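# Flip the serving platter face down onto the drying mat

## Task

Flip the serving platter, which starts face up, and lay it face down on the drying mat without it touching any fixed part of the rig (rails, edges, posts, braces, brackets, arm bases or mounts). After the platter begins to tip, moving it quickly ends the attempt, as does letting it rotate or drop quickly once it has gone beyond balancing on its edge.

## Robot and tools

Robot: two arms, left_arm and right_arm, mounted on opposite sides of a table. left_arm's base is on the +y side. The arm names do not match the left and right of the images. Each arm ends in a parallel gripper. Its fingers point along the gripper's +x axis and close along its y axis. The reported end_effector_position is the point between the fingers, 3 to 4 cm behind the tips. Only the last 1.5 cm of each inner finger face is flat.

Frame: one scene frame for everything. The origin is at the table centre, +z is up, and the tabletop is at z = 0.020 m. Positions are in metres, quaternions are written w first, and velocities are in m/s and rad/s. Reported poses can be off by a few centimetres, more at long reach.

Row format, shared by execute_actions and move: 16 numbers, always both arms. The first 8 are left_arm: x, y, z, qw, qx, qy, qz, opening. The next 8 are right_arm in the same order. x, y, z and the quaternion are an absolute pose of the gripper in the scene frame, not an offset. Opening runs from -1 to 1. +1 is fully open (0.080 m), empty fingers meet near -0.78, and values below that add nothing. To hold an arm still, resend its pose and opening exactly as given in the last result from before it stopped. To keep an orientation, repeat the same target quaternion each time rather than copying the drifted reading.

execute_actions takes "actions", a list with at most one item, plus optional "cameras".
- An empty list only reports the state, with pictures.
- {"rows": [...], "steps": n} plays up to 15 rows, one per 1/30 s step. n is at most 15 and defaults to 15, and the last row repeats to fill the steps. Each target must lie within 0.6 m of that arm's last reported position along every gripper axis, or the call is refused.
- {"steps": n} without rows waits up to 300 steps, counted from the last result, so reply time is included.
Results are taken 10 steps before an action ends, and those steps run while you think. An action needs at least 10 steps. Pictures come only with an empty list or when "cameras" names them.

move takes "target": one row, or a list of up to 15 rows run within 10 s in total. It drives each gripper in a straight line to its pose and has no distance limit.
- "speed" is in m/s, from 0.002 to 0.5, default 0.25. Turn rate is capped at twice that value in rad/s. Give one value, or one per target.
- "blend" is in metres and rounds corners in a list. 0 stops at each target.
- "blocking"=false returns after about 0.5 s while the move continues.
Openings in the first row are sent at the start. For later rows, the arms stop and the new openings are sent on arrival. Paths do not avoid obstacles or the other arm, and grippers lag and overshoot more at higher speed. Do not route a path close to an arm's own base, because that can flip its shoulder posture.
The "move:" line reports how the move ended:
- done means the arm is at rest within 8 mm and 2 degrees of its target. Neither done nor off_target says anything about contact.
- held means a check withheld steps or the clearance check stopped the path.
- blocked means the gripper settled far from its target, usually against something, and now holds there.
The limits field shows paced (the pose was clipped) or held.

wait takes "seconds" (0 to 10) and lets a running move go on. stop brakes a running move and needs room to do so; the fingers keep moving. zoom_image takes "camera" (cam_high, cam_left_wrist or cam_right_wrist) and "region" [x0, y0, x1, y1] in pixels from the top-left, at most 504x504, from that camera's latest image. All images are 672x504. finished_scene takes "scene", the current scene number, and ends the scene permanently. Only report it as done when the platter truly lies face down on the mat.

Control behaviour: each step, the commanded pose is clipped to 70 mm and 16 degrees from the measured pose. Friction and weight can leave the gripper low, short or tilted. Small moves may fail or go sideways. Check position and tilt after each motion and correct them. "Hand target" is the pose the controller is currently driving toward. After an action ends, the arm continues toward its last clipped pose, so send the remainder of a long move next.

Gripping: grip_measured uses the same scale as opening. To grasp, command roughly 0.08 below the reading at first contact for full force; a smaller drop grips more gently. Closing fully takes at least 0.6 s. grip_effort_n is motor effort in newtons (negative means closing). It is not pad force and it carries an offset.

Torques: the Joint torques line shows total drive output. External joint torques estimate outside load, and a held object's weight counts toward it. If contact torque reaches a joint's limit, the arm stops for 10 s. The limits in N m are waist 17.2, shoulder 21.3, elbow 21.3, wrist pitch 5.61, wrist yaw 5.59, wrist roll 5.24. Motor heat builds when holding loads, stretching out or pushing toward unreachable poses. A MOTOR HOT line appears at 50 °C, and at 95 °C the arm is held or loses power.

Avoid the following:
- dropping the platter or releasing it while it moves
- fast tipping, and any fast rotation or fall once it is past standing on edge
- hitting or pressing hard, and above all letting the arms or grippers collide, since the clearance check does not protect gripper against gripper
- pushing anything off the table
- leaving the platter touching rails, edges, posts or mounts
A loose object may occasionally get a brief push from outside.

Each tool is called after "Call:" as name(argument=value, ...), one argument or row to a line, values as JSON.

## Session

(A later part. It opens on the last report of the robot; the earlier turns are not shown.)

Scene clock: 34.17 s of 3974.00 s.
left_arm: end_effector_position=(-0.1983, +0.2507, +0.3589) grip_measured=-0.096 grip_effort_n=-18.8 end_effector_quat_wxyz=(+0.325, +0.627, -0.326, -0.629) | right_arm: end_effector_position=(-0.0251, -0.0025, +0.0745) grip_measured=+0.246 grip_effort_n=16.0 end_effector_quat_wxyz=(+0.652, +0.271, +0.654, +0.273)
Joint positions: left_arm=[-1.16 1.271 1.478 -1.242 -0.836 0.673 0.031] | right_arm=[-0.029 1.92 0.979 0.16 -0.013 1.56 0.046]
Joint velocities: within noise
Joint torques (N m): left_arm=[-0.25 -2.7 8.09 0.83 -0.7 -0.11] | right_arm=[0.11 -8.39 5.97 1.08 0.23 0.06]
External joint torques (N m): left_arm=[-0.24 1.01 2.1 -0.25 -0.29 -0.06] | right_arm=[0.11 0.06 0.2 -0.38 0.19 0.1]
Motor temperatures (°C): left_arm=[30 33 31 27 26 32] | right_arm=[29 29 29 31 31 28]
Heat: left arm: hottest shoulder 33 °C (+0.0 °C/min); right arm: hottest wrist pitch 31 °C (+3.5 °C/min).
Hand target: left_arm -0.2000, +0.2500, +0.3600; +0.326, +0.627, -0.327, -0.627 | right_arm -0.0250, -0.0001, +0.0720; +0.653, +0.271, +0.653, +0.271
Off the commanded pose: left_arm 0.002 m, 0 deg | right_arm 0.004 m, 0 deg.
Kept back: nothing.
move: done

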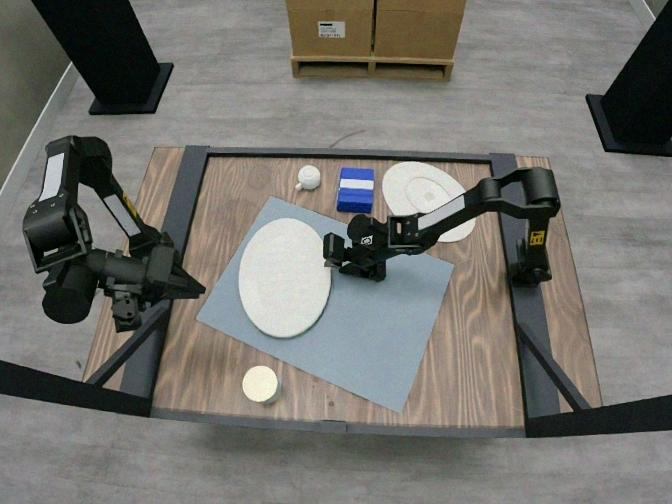

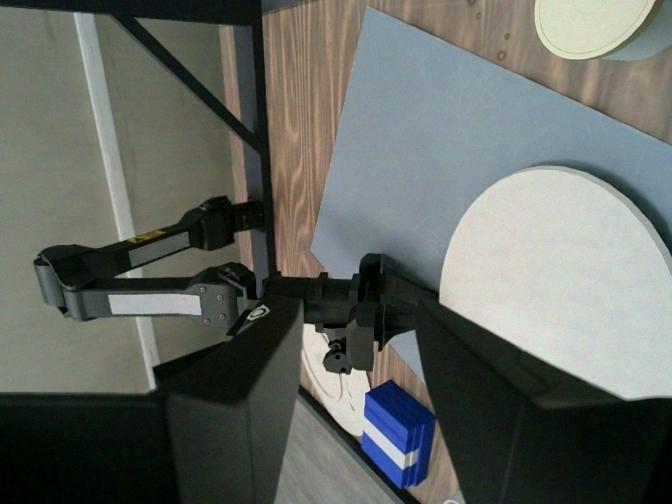

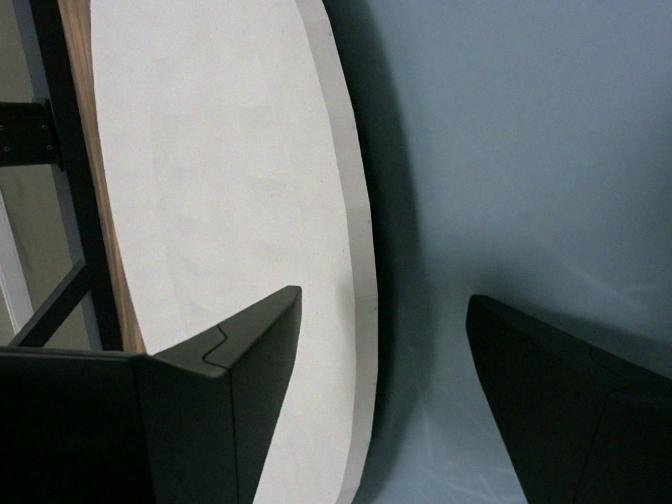

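Call:
move(
  target=[-0.2,0.25,0.36,0.3265,0.6272,-0.3265,-0.6272,-0.1,-0.025,0.026,0.066,0.6533,0.2706,0.6533,0.2706,0.25],
  speed=0.06,
)

Call:
zoom_image(
  camera="cam_high",
  region=[230, 190, 410, 350],
)

Scene clock: 35.33 s of 3974.00 s.
left_arm: end_effector_position=(-0.1983, +0.2507, +0.3589) grip_measured=-0.096 grip_effort_n=-18.8 end_effector_quat_wxyz=(+0.325, +0.627, -0.326, -0.629) | right_arm: end_effector_position=(-0.0247, +0.0245, +0.0727) grip_measured=+0.246 grip_effort_n=16.0 end_effector_quat_wxyz=(+0.651, +0.274, +0.652, +0.276)
Joint positions: left_arm=[-1.16 1.271 1.478 -1.242 -0.836 0.673 0.031] | right_arm=[-0.029 2.007 1.095 0.139 -0.013 1.56 0.046]
Joint velocities: within noise
Joint torques (N m): left_arm=[-0.25 -2.69 8.08 0.83 -0.7 -0.11] | right_arm=[0.06 -8.33 6.01 1.09 0.21 0.06]
External joint torques (N m): left_arm=[-0.25 0.98 2.13 -0.24 -0.29 -0.07] | right_arm=[0.04 0.58 0.37 -0.29 0.18 0.1]
Motor temperatures (°C): left_arm=[30 33 31 27 26 32] | right_arm=[29 29 29 31 31 27]
Heat: left arm: hottest shoulder 33 °C (+0.0 °C/min); right arm: hottest wrist pitch 31 °C (+3.4 °C/min).
Hand target: left_arm -0.2000, +0.2500, +0.3600; +0.326, +0.627, -0.327, -0.627 | right_arm -0.0250, +0.0258, +0.0660; +0.653, +0.271, +0.653, +0.271
Off the commanded pose: left_arm 0.002 m, 0 deg | right_arm 0.007 m, 1 deg.
Kept back: nothing.
move: done

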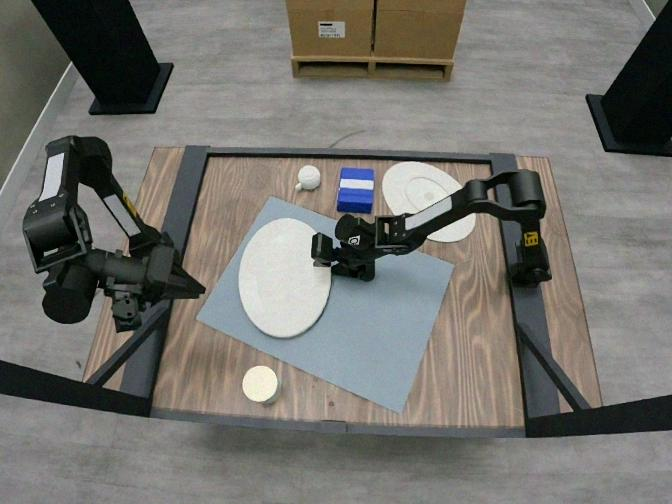

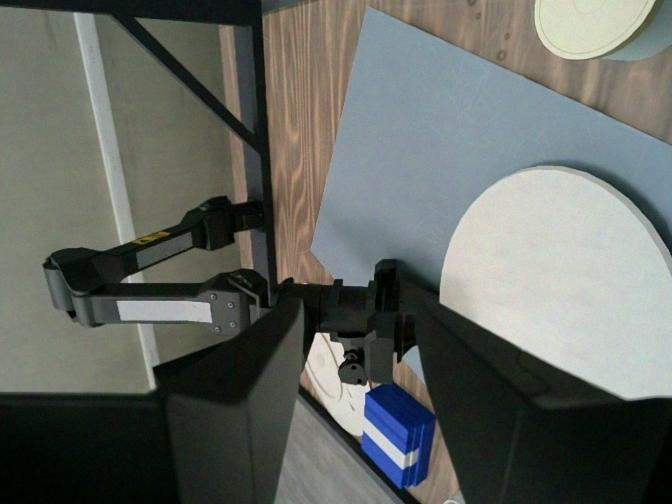

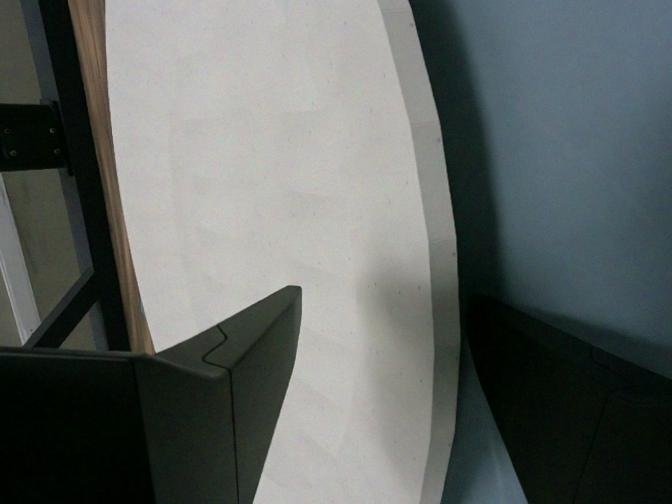

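Scaled by 2.800 from the camera's 672x504 image, which has a finer 960x720 frame.

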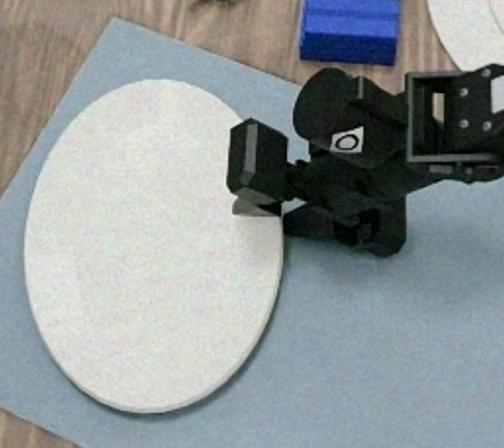

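Call:
move(
  target=[
    [-0.2,0.25,0.36,0.3265,0.6272,-0.3265,-0.6272,-0.1,-0.025,0.022,0.06,0.6533,0.2706,0.6533,0.2706,0.25],
    [-0.2,0.25,0.36,0.3265,0.6272,-0.3265,-0.6272,-0.1,-0.025,0.04,0.06,0.6533,0.2706,0.6533,0.2706,0.25],
  ],
  speed=0.05,
)

Call:
zoom_image(
  camera="cam_high",
  region=[230, 190, 410, 350],
)

Scene clock: 36.67 s of 3974.00 s.
left_arm: end_effector_position=(-0.1983, +0.2507, +0.3589) grip_measured=-0.096 grip_effort_n=-18.8 end_effector_quat_wxyz=(+0.325, +0.627, -0.326, -0.629) | right_arm: end_effector_position=(-0.0245, +0.0361, +0.0712) grip_measured=+0.247 grip_effort_n=13.7 end_effector_quat_wxyz=(+0.650, +0.274, +0.652, +0.277)
Joint positions: left_arm=[-1.16 1.271 1.478 -1.242 -0.836 0.673 0.031] | right_arm=[-0.029 2.046 1.148 0.128 -0.013 1.56 0.046]
Joint velocities: within noise
Joint torques (N m): left_arm=[-0.25 -2.7 8.08 0.83 -0.69 -0.11] | right_arm=[0.19 -6.62 6.59 1.62 0.23 0.06]
External joint torques (N m): left_arm=[-0.24 0.93 2.12 -0.27 -0.3 -0.07] | right_arm=[0.19 2.9 0.66 0.14 0.2 0.1]
Motor temperatures (°C): left_arm=[30 33 31 27 26 32] | right_arm=[29 29 29 31 31 27]
Heat: left arm: hottest shoulder 33 °C (+0.0 °C/min); right arm: hottest wrist pitch 31 °C (+3.3 °C/min).
Hand target: left_arm -0.2000, +0.2500, +0.3600; +0.326, +0.627, -0.327, -0.627 | right_arm -0.0250, +0.0395, +0.0602; +0.653, +0.271, +0.653, +0.271
Off the commanded pose: left_arm 0.002 m, 0 deg | right_arm 0.012 m, 1 deg.
Kept back: nothing.
move: off_target (right_arm)

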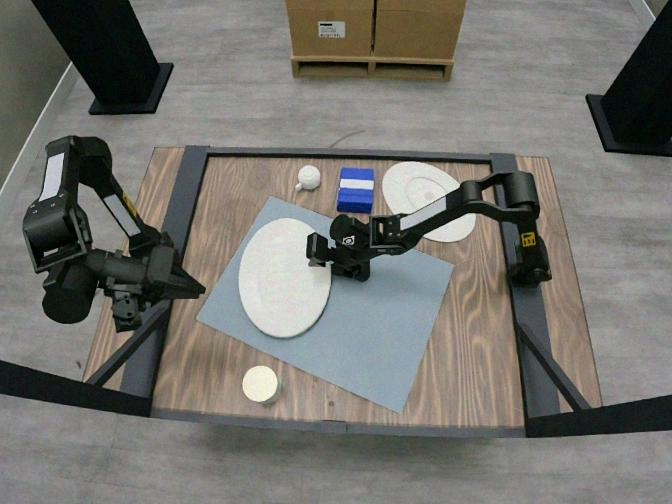

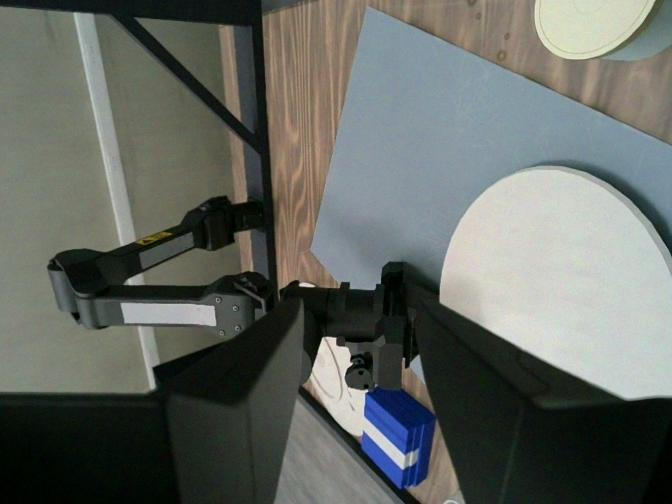

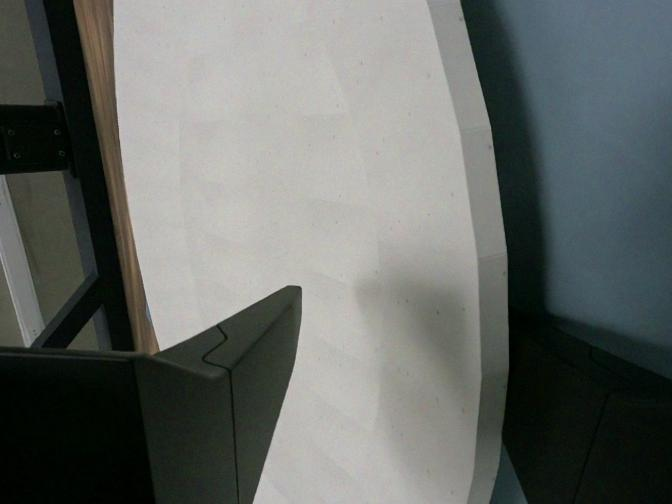

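Scaled by 2.800 from the camera's 672x504 image, which has a finer 960x720 frame.

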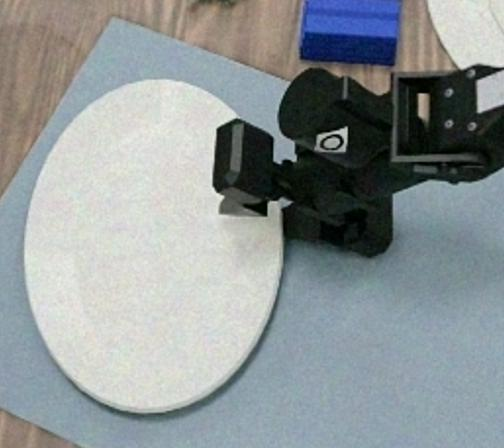

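Call:
execute_actions(
  actions=[
    {"rows":[[-0.2,0.25,0.36,0.3265,0.6272,-0.3265,-0.6272,-0.1,-0.025,0.038,0.071,0.6533,0.2706,0.6533,0.2706,0.2],[-0.2,0.25,0.36,0.3265,0.6272,-0.3265,-0.6272,-0.1,-0.025,0.038,0.071,0.6533,0.2706,0.6533,0.2706,0.16],[-0.2,0.25,0.36,0.3265,0.6272,-0.3265,-0.6272,-0.1,-0.025,0.038,0.071,0.6533,0.2706,0.6533,0.2706,0.12],[-0.2,0.25,0.36,0.3265,0.6272,-0.3265,-0.6272,-0.1,-0.025,0.038,0.071,0.6533,0.2706,0.6533,0.2706,0.08],[-0.2,0.25,0.36,0.3265,0.6272,-0.3265,-0.6272,-0.1,-0.025,0.038,0.071,0.6533,0.2706,0.6533,0.2706,0.04],[-0.2,0.25,0.36,0.3265,0.6272,-0.3265,-0.6272,-0.1,-0.025,0.038,0.071,0.6533,0.2706,0.6533,0.2706,0.0]],"steps":15},
  ],
)

Call:
execute_actions(
  actions=[
    {"rows":[[-0.2,0.25,0.36,0.3265,0.6272,-0.3265,-0.6272,-0.1,-0.025,0.038,0.072,0.6533,0.2706,0.6533,0.2706,-0.02],[-0.2,0.25,0.36,0.3265,0.6272,-0.3265,-0.6272,-0.1,-0.025,0.038,0.072,0.6533,0.2706,0.6533,0.2706,-0.04],[-0.2,0.25,0.36,0.3265,0.6272,-0.3265,-0.6272,-0.1,-0.025,0.038,0.072,0.6533,0.2706,0.6533,0.2706,-0.06],[-0.2,0.25,0.36,0.3265,0.6272,-0.3265,-0.6272,-0.1,-0.025,0.038,0.072,0.6533,0.2706,0.6533,0.2706,-0.08],[-0.2,0.25,0.36,0.3265,0.6272,-0.3265,-0.6272,-0.1,-0.025,0.038,0.072,0.6533,0.2706,0.6533,0.2706,-0.1],[-0.2,0.25,0.36,0.3265,0.6272,-0.3265,-0.6272,-0.1,-0.025,0.038,0.073,0.6533,0.2706,0.6533,0.2706,-0.12]],"steps":15},
  ],
  cameras=["cam_high","cam_right_wrist"],
)

Scene clock: 38.60 s of 3974.00 s.
left_arm: end_effector_position=(-0.1983, +0.2507, +0.3589) grip_measured=-0.096 grip_effort_n=-18.8 end_effector_quat_wxyz=(+0.325, +0.627, -0.326, -0.629) | right_arm: end_effector_position=(-0.0245, +0.0348, +0.0703) grip_measured=+0.130 grip_effort_n=-19.8 end_effector_quat_wxyz=(+0.653, +0.269, +0.655, +0.271) end_effector_velocity=(-0.002, -0.014, -0.013) end_effector_angular_velocity=(-0.090, +0.022, +0.008)
Joint positions: left_arm=[-1.16 1.271 1.478 -1.242 -0.836 0.673 0.031] | right_arm=[-0.029 2.045 1.156 0.102 -0.013 1.56 0.041]
Joint velocities: left_arm=[within noise] | right_arm=[-0.002 -0.002 0.002 -0.095 -0.022 0.007 -0.048]
Joint torques (N m): left_arm=[-0.24 -2.7 8.07 0.83 -0.7 -0.12] | right_arm=[0.11 -10.27 6.4 1.32 0.22 0.06]
External joint torques (N m): left_arm=[-0.23 1.04 2.07 -0.25 -0.29 -0.07] | right_arm=[0.14 -0.89 0.59 -0.11 0.18 0.1]
Motor temperatures (°C): left_arm=[30 33 31 27 26 32] | right_arm=[29 29 29 31 31 27]
Heat: left arm: hottest shoulder 33 °C (+0.0 °C/min); right arm: hottest wrist pitch 31 °C (+3.1 °C/min).
Steps of this call (1-53: nothing new was sent; 54-58: this action's first 5). Readings (end_effector_position of left_arm | right_arm):
54: (-0.1983, +0.2507, +0.3589) | (-0.0245, +0.0360, +0.0711)
55: (-0.1983, +0.2507, +0.3589) | (-0.0245, +0.0358, +0.0712)
57: (-0.1983, +0.2507, +0.3589) | (-0.0245, +0.0352, +0.0707)
58: the state above

Scene clock: 39.10 s of 3974.00 s.
left_arm: end_effector_position=(-0.1983, +0.2507, +0.3589) grip_measured=-0.096 grip_effort_n=-18.8 end_effector_quat_wxyz=(+0.325, +0.627, -0.326, -0.629) | right_arm: end_effector_position=(-0.0246, +0.0327, +0.0683) grip_measured=-0.054 grip_effort_n=-21.6 end_effector_quat_wxyz=(+0.654, +0.265, +0.656, +0.266) end_effector_velocity=(+0.000, -0.004, -0.003) end_effector_angular_velocity=(-0.022, +0.000, +0.008)
Joint positions: left_arm=[-1.16 1.271 1.478 -1.242 -0.836 0.673 0.031] | right_arm=[-0.029 2.045 1.156 0.088 -0.013 1.56 0.033]
Joint velocities: left_arm=[within noise] | right_arm=[-0.002 -0.002 -0.002 -0.022 -0.007 -0.007 -0.024]
Joint torques (N m): left_arm=[-0.25 -2.7 8.08 0.83 -0.69 -0.11] | right_arm=[0.36 -10.79 6.41 1.55 0.19 0.09]
External joint torques (N m): left_arm=[-0.25 0.98 2.08 -0.26 -0.29 -0.07] | right_arm=[0.37 -1.45 0.65 0.15 0.16 0.13]
Motor temperatures (°C): left_arm=[30 33 31 27 26 32] | right_arm=[29 29 29 31 31 27]
Heat: left arm: hottest shoulder 33 °C (+0.0 °C/min); right arm: hottest wrist pitch 31 °C (+3.1 °C/min).
Off your previous action's commanded pose at its last step (step 10 of this call): left_arm 0.002 m, 0 deg | right_arm 0.005 m, 1 deg.
Steps of this call (1-10: your previous action's last 10; 11-15: this action's first 5). Readings (end_effector_position of left_arm | right_arm):
11: (-0.1983, +0.2507, +0.3589) | (-0.0246, +0.0333, +0.0688)
12: (-0.1983, +0.2507, +0.3589) | (-0.0246, +0.0332, +0.0687)
14: (-0.1983, +0.2507, +0.3589) | (-0.0246, +0.0328, +0.0684)
15: the state above
Images, in order (width x height): cam_high 672x504, cam_right_wrist 672x504.

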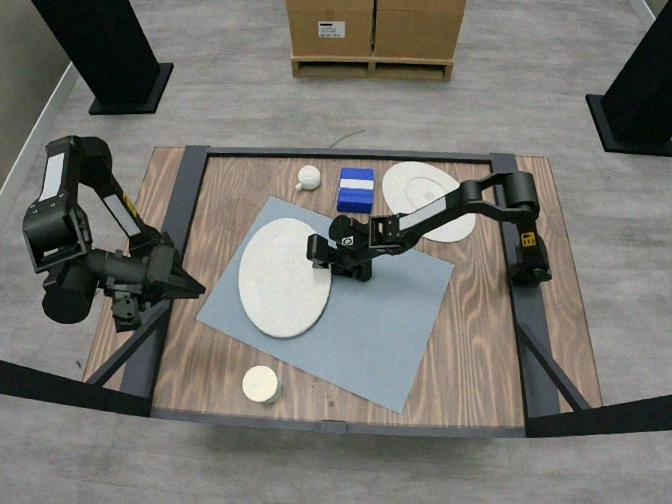

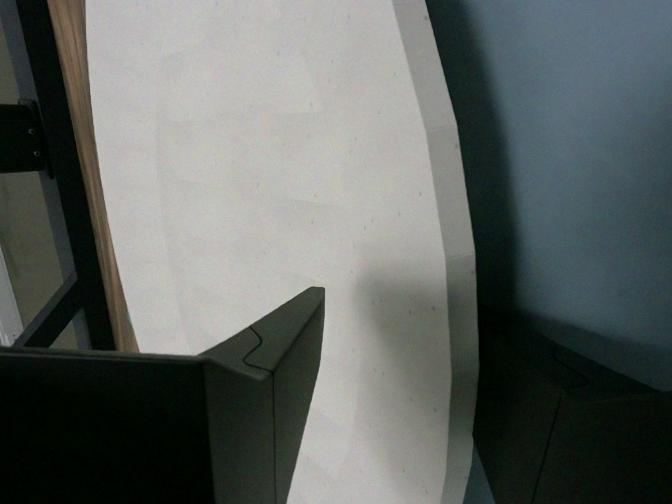

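Call:
execute_actions(
  actions=[
    {"rows":[[-0.2,0.25,0.36,0.3265,0.6272,-0.3265,-0.6272,-0.1,-0.025,0.038,0.074,0.6533,0.2706,0.6533,0.2706,-0.14],[-0.2,0.25,0.36,0.3265,0.6272,-0.3265,-0.6272,-0.1,-0.025,0.038,0.075,0.6533,0.2706,0.6533,0.2706,-0.16],[-0.2,0.25,0.36,0.3265,0.6272,-0.3265,-0.6272,-0.1,-0.025,0.038,0.076,0.6533,0.2706,0.6533,0.2706,-0.18],[-0.2,0.25,0.36,0.3265,0.6272,-0.3265,-0.6272,-0.1,-0.025,0.038,0.077,0.6533,0.2706,0.6533,0.2706,-0.2],[-0.2,0.25,0.36,0.3265,0.6272,-0.3265,-0.6272,-0.1,-0.025,0.038,0.078,0.6533,0.2706,0.6533,0.2706,-0.22],[-0.2,0.25,0.36,0.3265,0.6272,-0.3265,-0.6272,-0.1,-0.025,0.038,0.079,0.6533,0.2706,0.6533,0.2706,-0.24],[-0.2,0.25,0.36,0.3265,0.6272,-0.3265,-0.6272,-0.1,-0.025,0.038,0.08,0.6533,0.2706,0.6533,0.2706,-0.25]],"steps":15},
  ],
)

Call:
execute_actions(
  actions=[
    {"rows":[[-0.2,0.25,0.36,0.3265,0.6272,-0.3265,-0.6272,-0.1,-0.025,0.038,0.081,0.6533,0.2706,0.6533,0.2706,-0.27],[-0.2,0.25,0.36,0.3265,0.6272,-0.3265,-0.6272,-0.1,-0.025,0.038,0.082,0.6533,0.2706,0.6533,0.2706,-0.29],[-0.2,0.25,0.36,0.3265,0.6272,-0.3265,-0.6272,-0.1,-0.025,0.038,0.083,0.6533,0.2706,0.6533,0.2706,-0.31],[-0.2,0.25,0.36,0.3265,0.6272,-0.3265,-0.6272,-0.1,-0.025,0.038,0.084,0.6533,0.2706,0.6533,0.2706,-0.33],[-0.2,0.25,0.36,0.3265,0.6272,-0.3265,-0.6272,-0.1,-0.025,0.038,0.085,0.6533,0.2706,0.6533,0.2706,-0.35]],"steps":15},
  ],
  cameras=["cam_high","cam_right_wrist"],
)

Scene clock: 40.57 s of 3974.00 s.
left_arm: end_effector_position=(-0.1983, +0.2507, +0.3589) grip_measured=-0.096 grip_effort_n=-18.8 end_effector_quat_wxyz=(+0.325, +0.627, -0.326, -0.629) | right_arm: end_effector_position=(-0.0246, +0.0311, +0.0674) grip_measured=-0.174 grip_effort_n=-21.2 end_effector_quat_wxyz=(+0.656, +0.261, +0.658, +0.263) end_effector_velocity=(+0.002, -0.005, +0.001) end_effector_angular_velocity=(-0.046, +0.000, -0.013)
Joint positions: left_arm=[-1.16 1.271 1.478 -1.242 -0.836 0.673 0.031] | right_arm=[-0.029 2.044 1.157 0.076 -0.013 1.56 0.027]
Joint velocities: left_arm=[within noise] | right_arm=[-0.002 -0.012 0.022 -0.081 0.007 0.007 -0.024]
Joint torques (N m): left_arm=[-0.25 -2.7 8.07 0.83 -0.7 -0.11] | right_arm=[0.24 -11.96 6.99 1.43 0.2 0.08]
External joint torques (N m): left_arm=[-0.24 0.93 2.11 -0.25 -0.3 -0.07] | right_arm=[0.19 -2.47 1.16 0.03 0.17 0.12]
Motor temperatures (°C): left_arm=[30 33 32 27 26 32] | right_arm=[29 30 30 32 31 27]
Heat: left arm: hottest shoulder 33 °C (+0.0 °C/min); right arm: hottest wrist pitch 32 °C (+4.4 °C/min).
Off your previous action's commanded pose at its last step (step 10 of this call): left_arm 0.002 m, 0 deg | right_arm 0.008 m, 1 deg.
Steps of this call (1-10: your previous action's last 10; 11-39: nothing new was sent; 40-44: this action's first 5). Readings (end_effector_position of left_arm | right_arm):
40: (-0.1983, +0.2507, +0.3589) | (-0.0246, +0.0318, +0.0675)
41: (-0.1983, +0.2507, +0.3589) | (-0.0246, +0.0317, +0.0675)
43: (-0.1983, +0.2507, +0.3589) | (-0.0246, +0.0314, +0.0675)
44: the state above

Scene clock: 41.07 s of 3974.00 s.
left_arm: end_effector_position=(-0.1983, +0.2507, +0.3589) grip_measured=-0.096 grip_effort_n=-18.8 end_effector_quat_wxyz=(+0.325, +0.627, -0.326, -0.629) | right_arm: end_effector_position=(-0.0245, +0.0295, +0.0673) grip_measured=-0.304 grip_effort_n=-27.7 end_effector_quat_wxyz=(+0.658, +0.256, +0.660, +0.258) end_effector_velocity=(-0.002, -0.008, -0.001) end_effector_angular_velocity=(-0.061, +0.012, +0.018)
Joint positions: left_arm=[-1.16 1.271 1.478 -1.242 -0.836 0.673 0.031] | right_arm=[-0.029 2.042 1.164 0.052 -0.012 1.56 0.021]
Joint velocities: left_arm=[within noise] | right_arm=[-0.002 -0.012 0.022 -0.095 -0.022 -0.007 -0.023]
Joint torques (N m): left_arm=[-0.25 -2.7 8.08 0.83 -0.7 -0.12] | right_arm=[-0.11 -13.8 7.06 1.32 0.2 0.17]
External joint torques (N m): left_arm=[-0.25 0.98 2.1 -0.26 -0.3 -0.07] | right_arm=[-0.17 -4.36 1.21 -0.04 0.17 0.2]
Motor temperatures (°C): left_arm=[30 33 32 27 26 32] | right_arm=[29 30 30 32 31 27]
Heat: left arm: hottest shoulder 33 °C (+0.0 °C/min); right arm: hottest wrist pitch 32 °C (+4.4 °C/min).
Off your previous action's commanded pose at its last step (step 10 of this call): left_arm 0.002 m, 0 deg | right_arm 0.015 m, 2 deg.
Steps of this call (1-10: your previous action's last 10; 11-15: this action's first 5). Readings (end_effector_position of left_arm | right_arm):
11: (-0.1983, +0.2507, +0.3589) | (-0.0246, +0.0302, +0.0671)
12: (-0.1983, +0.2507, +0.3589) | (-0.0246, +0.0301, +0.0672)
14: (-0.1983, +0.2507, +0.3589) | (-0.0246, +0.0297, +0.0672)
15: the state above
Images, in order (width x height): cam_high 672x504, cam_right_wrist 672x504.

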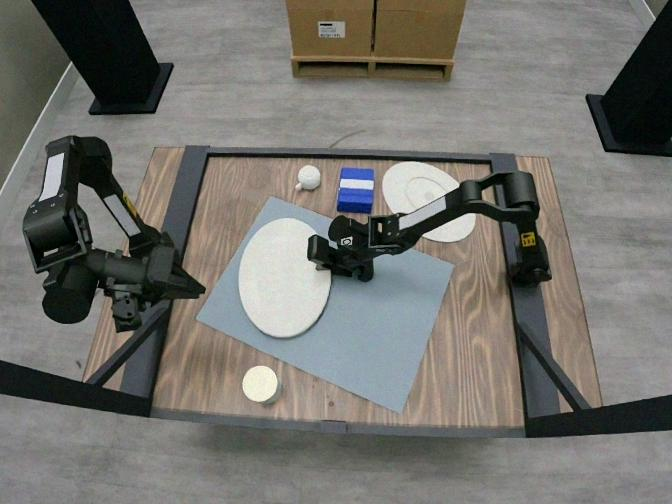

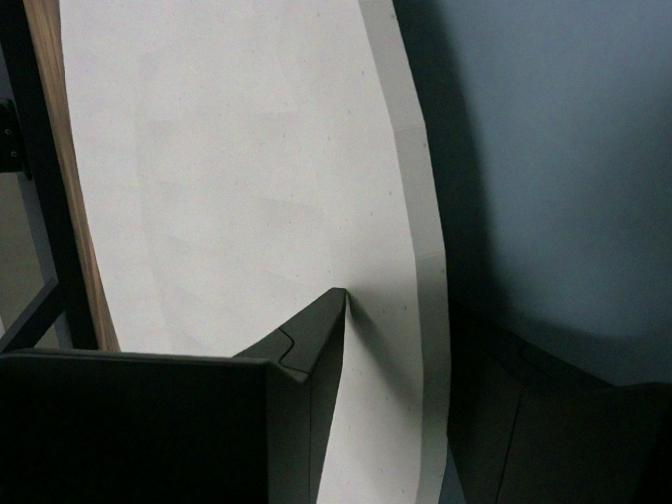

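Call:
move(
  target=[-0.2,0.25,0.36,0.3265,0.6272,-0.3265,-0.6272,-0.1,-0.025,0.035,0.105,0.6533,0.2706,0.6533,0.2706,-0.4],
  speed=0.04,
)

Scene clock: 42.20 s of 3974.00 s.
left_arm: end_effector_position=(-0.1983, +0.2507, +0.3589) grip_measured=-0.096 grip_effort_n=-18.8 end_effector_quat_wxyz=(+0.325, +0.627, -0.326, -0.629) | right_arm: end_effector_position=(-0.0258, +0.0276, +0.0840) grip_measured=-0.394 grip_effort_n=-28.1 end_effector_quat_wxyz=(+0.659, +0.253, +0.661, +0.256)
Joint positions: left_arm=[-1.16 1.271 1.478 -1.242 -0.836 0.673 0.031] | right_arm=[-0.026 2 1.187 -0.021 -0.012 1.559 0.017]
Joint velocities: within noise
Joint torques (N m): left_arm=[-0.25 -2.7 8.08 0.83 -0.7 -0.11] | right_arm=[-0.16 -14.94 6.91 1.21 0.12 0.1]
External joint torques (N m): left_arm=[-0.25 0.95 2.12 -0.26 -0.29 -0.07] | right_arm=[-0.15 -5.66 0.87 -0.16 0.09 0.13]
Motor temperatures (°C): left_arm=[30 33 32 27 26 32] | right_arm=[29 31 30 32 31 27]
Heat: left arm: hottest shoulder 33 °C (+0.0 °C/min); right arm: hottest wrist pitch 32 °C (+4.3 °C/min).
Hand target: left_arm -0.2000, +0.2500, +0.3600; +0.326, +0.627, -0.327, -0.627 | right_arm -0.0250, +0.0347, +0.1050; +0.653, +0.271, +0.653, +0.271
Off your previous action's commanded pose at its last step (step 10 of this call): left_arm 0.002 m, 0 deg | right_arm 0.018 m, 2 deg.
Off the commanded pose: left_arm 0.002 m, 0 deg | right_arm 0.022 m, 3 deg.
Kept back: nothing.
move: off_target (right_arm)

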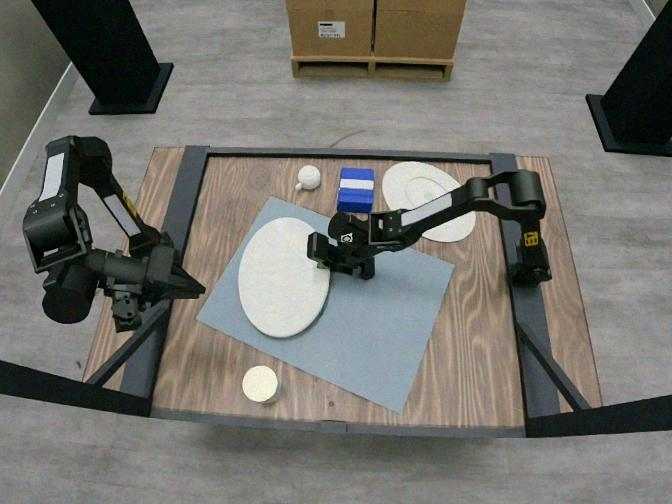

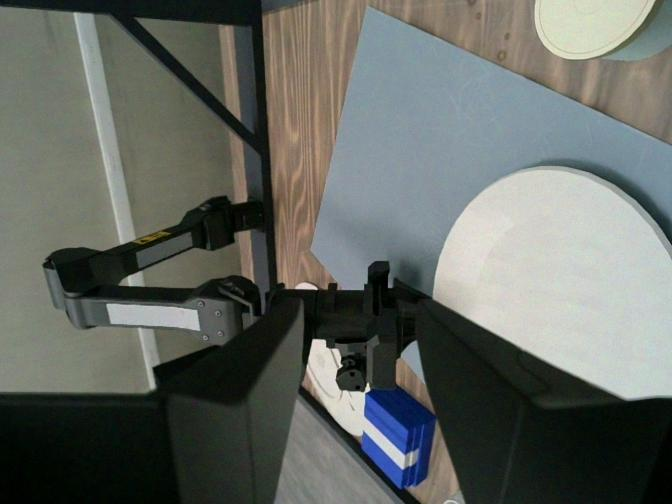

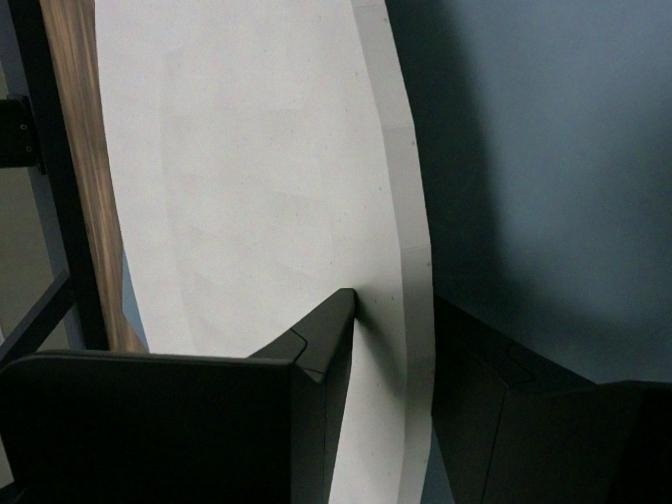

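Call:
move(
  target=[
    [-0.2,0.25,0.36,0.3265,0.6272,-0.3265,-0.6272,-0.1,-0.025,0.037,0.155,0.6533,0.2706,0.6533,0.2706,-0.4],
  ],
  speed=0.04,
)

Scene clock: 44.63 s of 3974.00 s.
left_arm: end_effector_position=(-0.1983, +0.2507, +0.3589) grip_measured=-0.096 grip_effort_n=-18.8 end_effector_quat_wxyz=(+0.325, +0.627, -0.326, -0.629) | right_arm: end_effector_position=(-0.0257, +0.0270, +0.1291) grip_measured=-0.396 grip_effort_n=-22.1 end_effector_quat_wxyz=(+0.661, +0.247, +0.663, +0.250)
Joint positions: left_arm=[-1.16 1.271 1.478 -1.242 -0.836 0.673 0.031] | right_arm=[-0.026 1.924 1.29 -0.219 -0.011 1.559 0.017]
Joint velocities: within noise
Joint torques (N m): left_arm=[-0.25 -2.7 8.07 0.83 -0.7 -0.11] | right_arm=[0.09 -14.4 8.42 1.76 0.17 0.14]
External joint torques (N m): left_arm=[-0.27 1.04 2.06 -0.25 -0.29 -0.07] | right_arm=[0.09 -5.3 2 0.39 0.14 0.18]
Motor temperatures (°C): left_arm=[30 33 32 27 26 32] | right_arm=[29 32 31 32 31 27]
Heat: left arm: hottest shoulder 33 °C (+0.0 °C/min); right arm: hottest shoulder 32 °C (+8.1 °C/min).
Hand target: left_arm -0.2000, +0.2500, +0.3600; +0.326, +0.627, -0.327, -0.627 | right_arm -0.0250, +0.0361, +0.1550; +0.653, +0.271, +0.653, +0.270
Off the commanded pose: left_arm 0.002 m, 0 deg | right_arm 0.028 m, 4 deg.
Kept back: nothing.
move: off_target (right_arm)

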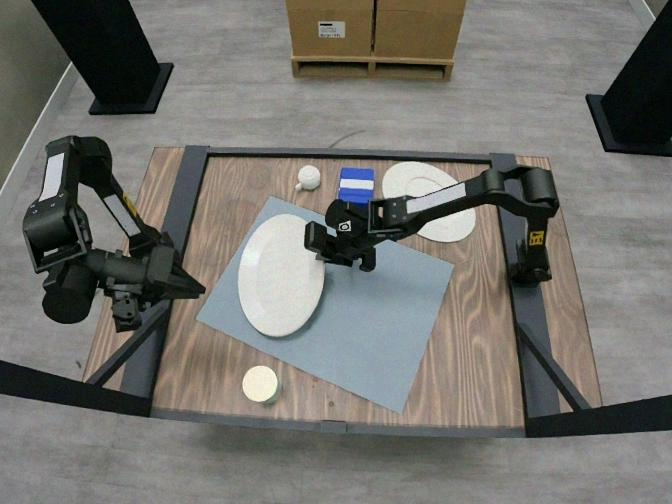

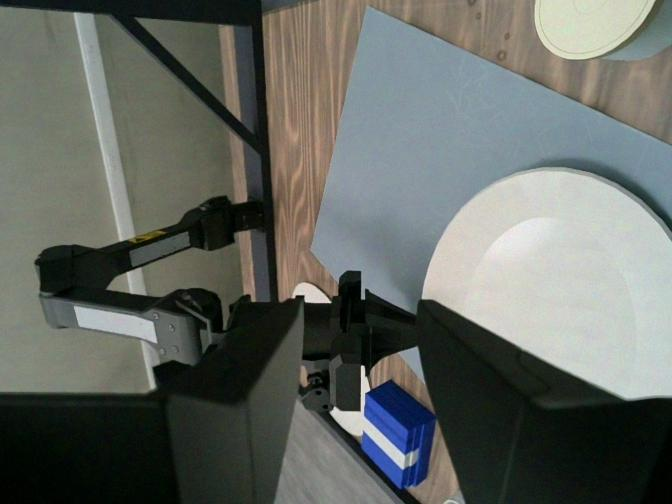

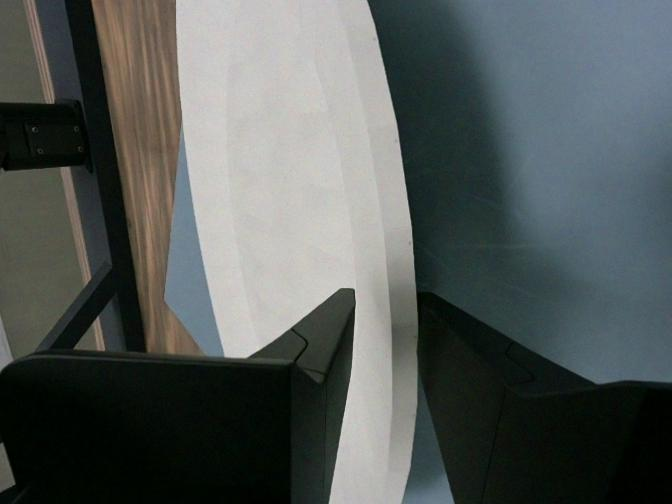

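Call:
move(
  target=[
    [-0.2,0.25,0.36,0.3265,0.6272,-0.3265,-0.6272,-0.1,-0.025,0.065,0.195,0.6533,0.2706,0.6533,0.2706,-0.45],
  ],
  speed=0.04,
)

Scene clock: 46.60 s of 3974.00 s.
left_arm: end_effector_position=(-0.1983, +0.2507, +0.3589) grip_measured=-0.096 grip_effort_n=-18.8 end_effector_quat_wxyz=(+0.325, +0.627, -0.326, -0.629) | right_arm: end_effector_position=(-0.0210, +0.0524, +0.1808) grip_measured=-0.445 grip_effort_n=-24.4 end_effector_quat_wxyz=(+0.662, +0.255, +0.658, +0.252)
Joint positions: left_arm=[-1.16 1.271 1.478 -1.242 -0.836 0.673 0.031] | right_arm=[-0.032 1.955 1.538 -0.421 -0.004 1.559 0.015]
Joint velocities: within noise
Joint torques (N m): left_arm=[-0.24 -2.69 8.1 0.82 -0.7 -0.11] | right_arm=[0.47 -10.82 9.6 2.62 -0.03 0.11]
External joint torques (N m): left_arm=[-0.24 0.98 2.12 -0.26 -0.29 -0.07] | right_arm=[0.5 -1.07 2.77 1.24 -0.07 0.14]
Motor temperatures (°C): left_arm=[30 33 32 27 26 32] | right_arm=[29 33 32 33 31 27]
Heat: left arm: hottest shoulder 33 °C (+0.0 °C/min); right arm: hottest shoulder 33 °C (+9.0 °C/min).
Hand target: left_arm -0.2000, +0.2500, +0.3600; +0.326, +0.627, -0.327, -0.627 | right_arm -0.0249, +0.0640, +0.1951; +0.653, +0.271, +0.653, +0.270
Off the commanded pose: left_arm 0.002 m, 0 deg | right_arm 0.019 m, 3 deg.
Kept back: nothing.
move: off_target (right_arm)

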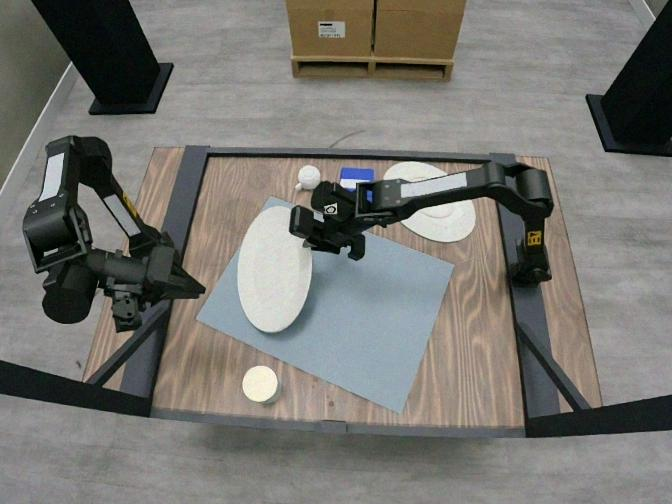

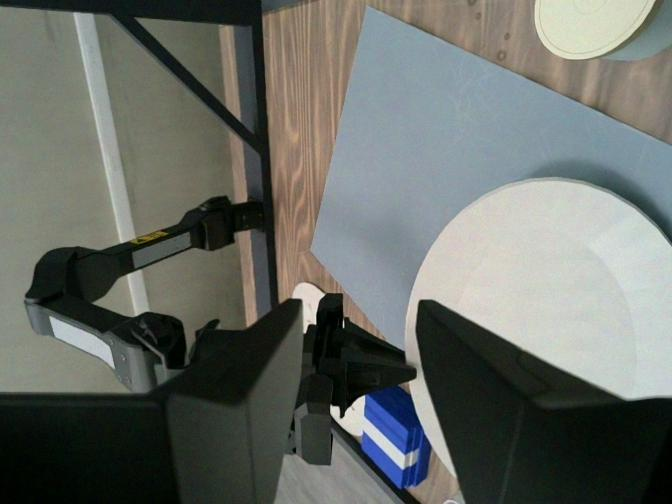

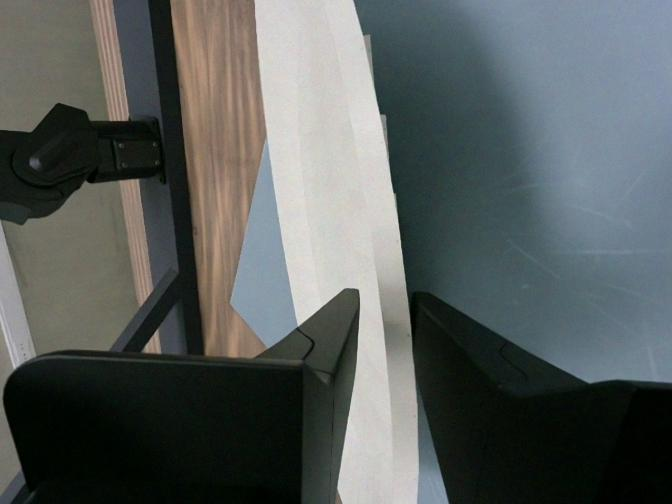

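Call:
move(
  target=[
    [-0.2,0.25,0.36,0.3265,0.6272,-0.3265,-0.6272,-0.1,-0.025,0.06,0.193,0.6533,0.2706,0.6533,0.2706,-0.6],
    [-0.2,0.25,0.36,0.3265,0.6272,-0.3265,-0.6272,-0.1,-0.025,0.06,0.243,0.6929,0.141,0.6929,0.141,-0.6],
  ],
  speed=0.06,
)

Scene clock: 51.77 s of 3974.00 s.
left_arm: end_effector_position=(-0.1983, +0.2507, +0.3589) grip_measured=-0.096 grip_effort_n=-18.8 end_effector_quat_wxyz=(+0.325, +0.627, -0.326, -0.629) | right_arm: end_effector_position=(-0.0253, +0.0573, +0.2435) grip_measured=-0.596 grip_effort_n=-18.8 end_effector_quat_wxyz=(+0.688, +0.165, +0.687, +0.167)
Joint positions: left_arm=[-1.16 1.271 1.478 -1.242 -0.836 0.673 0.031] | right_arm=[-0.024 2.229 2.338 -1.206 -0.004 1.56 0.008]
Joint velocities: within noise
Joint torques (N m): left_arm=[-0.26 -2.7 8.08 0.83 -0.69 -0.11] | right_arm=[-0.29 -12.01 6.59 0.79 0.06 0.04]
External joint torques (N m): left_arm=[-0.28 0.89 2.14 -0.25 -0.29 -0.07] | right_arm=[-0.27 -1.13 0.43 -0.27 0.01 0.06]
Motor temperatures (°C): left_arm=[30 33 33 27 26 32] | right_arm=[29 35 33 33 31 27]
Heat: left arm: hottest shoulder 33 °C (+0.0 °C/min); right arm: hottest shoulder 35 °C (+10.4 °C/min). Heating fast: the right arm's shoulder motor: a push or a pull is the cause, and it goes on while you think. Ease it with your next call, before anything else.
Hand target: left_arm -0.2000, +0.2500, +0.3600; +0.326, +0.627, -0.327, -0.627 | right_arm -0.0249, +0.0594, +0.2425; +0.687, +0.166, +0.687, +0.166
Off the commanded pose: left_arm 0.002 m, 0 deg | right_arm 0.003 m, 4 deg.
joint sent to its limit (right arm) — joint 3 (elbow), upper limit, where the elbow is as straight as it goes.
Kept back: nothing.
move: off_target (right_arm)

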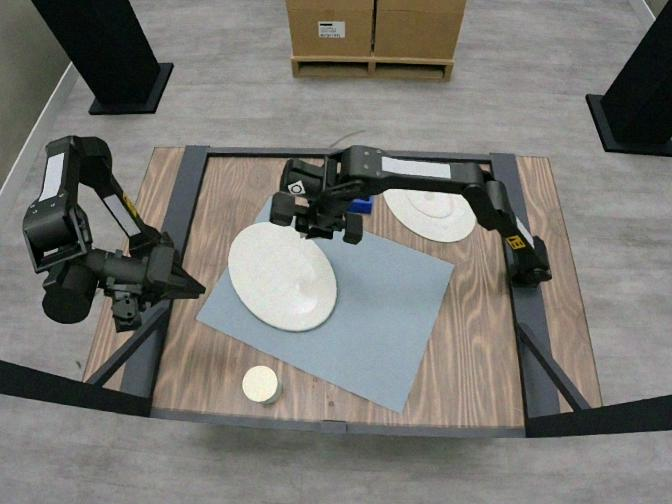

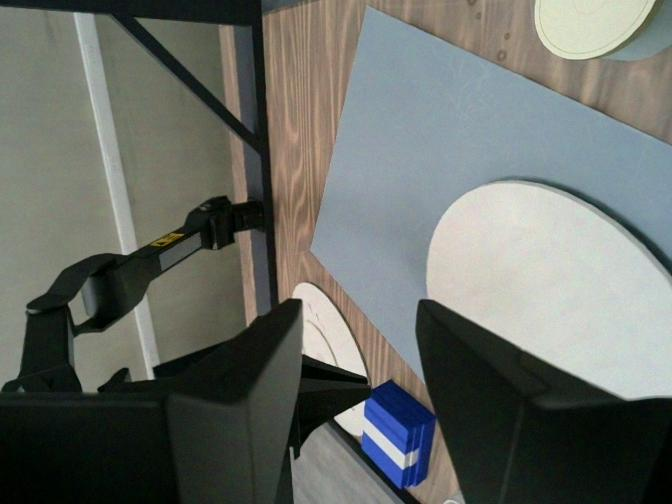

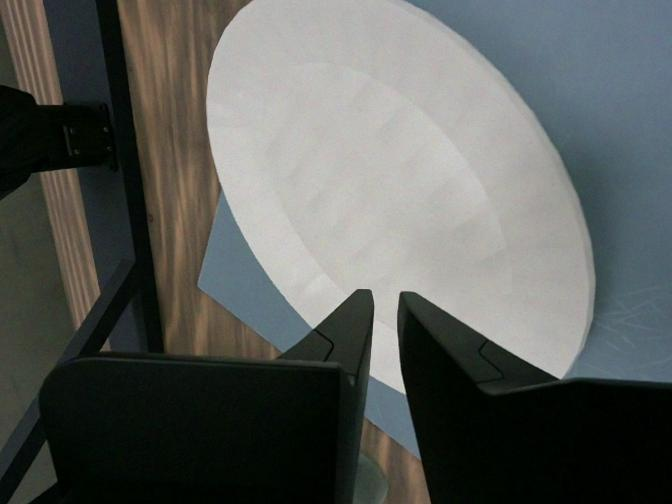

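Call:
move(
  target=[-0.2,0.25,0.36,0.3265,0.6272,-0.3265,-0.6272,-0.1,-0.05,-0.06,0.16,0.6533,0.2706,0.6533,0.2706,0.25],
)

Call:
zoom_image(
  camera="cam_high",
  region=[200, 190, 400, 350],
)

Scene clock: 54.43 s of 3974.00 s.
left_arm: end_effector_position=(-0.1983, +0.2507, +0.3589) grip_measured=-0.096 grip_effort_n=-18.8 end_effector_quat_wxyz=(+0.325, +0.627, -0.326, -0.629) | right_arm: end_effector_position=(-0.0498, -0.0568, +0.1616) grip_measured=+0.246 grip_effort_n=16.0 end_effector_quat_wxyz=(+0.652, +0.270, +0.654, +0.272)
Joint positions: left_arm=[-1.16 1.271 1.478 -1.242 -0.836 0.673 0.031] | right_arm=[0.052 1.551 0.943 -0.177 0.044 1.617 0.046]
Joint velocities: within noise
Joint torques (N m): left_arm=[-0.25 -2.7 8.09 0.83 -0.69 -0.11] | right_arm=[0.27 -8.99 4.35 1.4 0.27 0.09]
External joint torques (N m): left_arm=[-0.26 0.97 2.1 -0.26 -0.29 -0.06] | right_arm=[0.27 -2.54 -2.23 -0.02 0.21 0.13]
Motor temperatures (°C): left_arm=[30 33 33 27 26 32] | right_arm=[29 36 33 33 31 27]
Heat: left arm: hottest shoulder 33 °C (+0.0 °C/min); right arm: hottest shoulder 36 °C (+11.0 °C/min).
Hand target: left_arm -0.2000, +0.2500, +0.3600; +0.326, +0.627, -0.327, -0.627 | right_arm -0.0499, -0.0599, +0.1601; +0.653, +0.271, +0.653, +0.271
Off the commanded pose: left_arm 0.002 m, 0 deg | right_arm 0.004 m, 0 deg.
Kept back: nothing.
move: done

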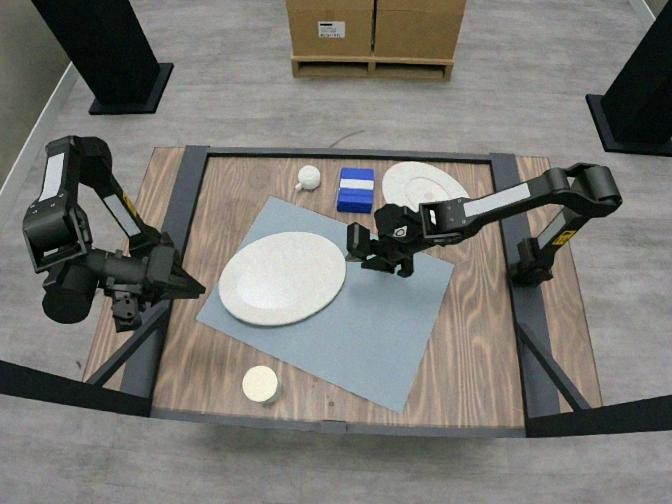

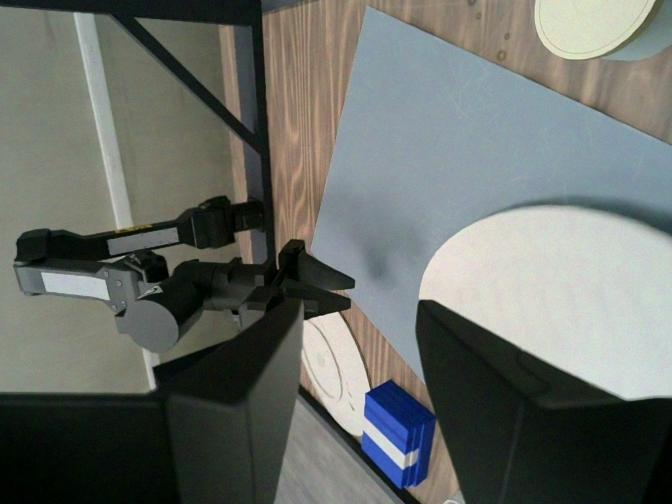

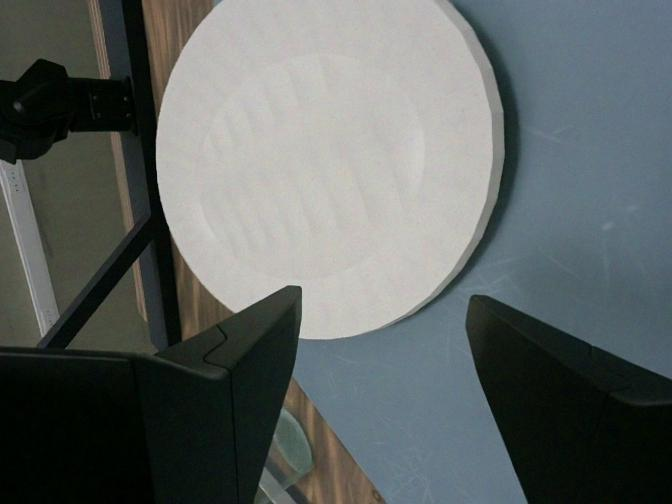

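Scaled by 2.520 from the camera's 672x504 image, which has a finer 960x720 frame.

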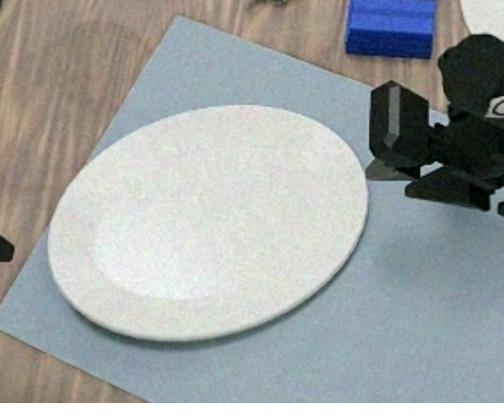

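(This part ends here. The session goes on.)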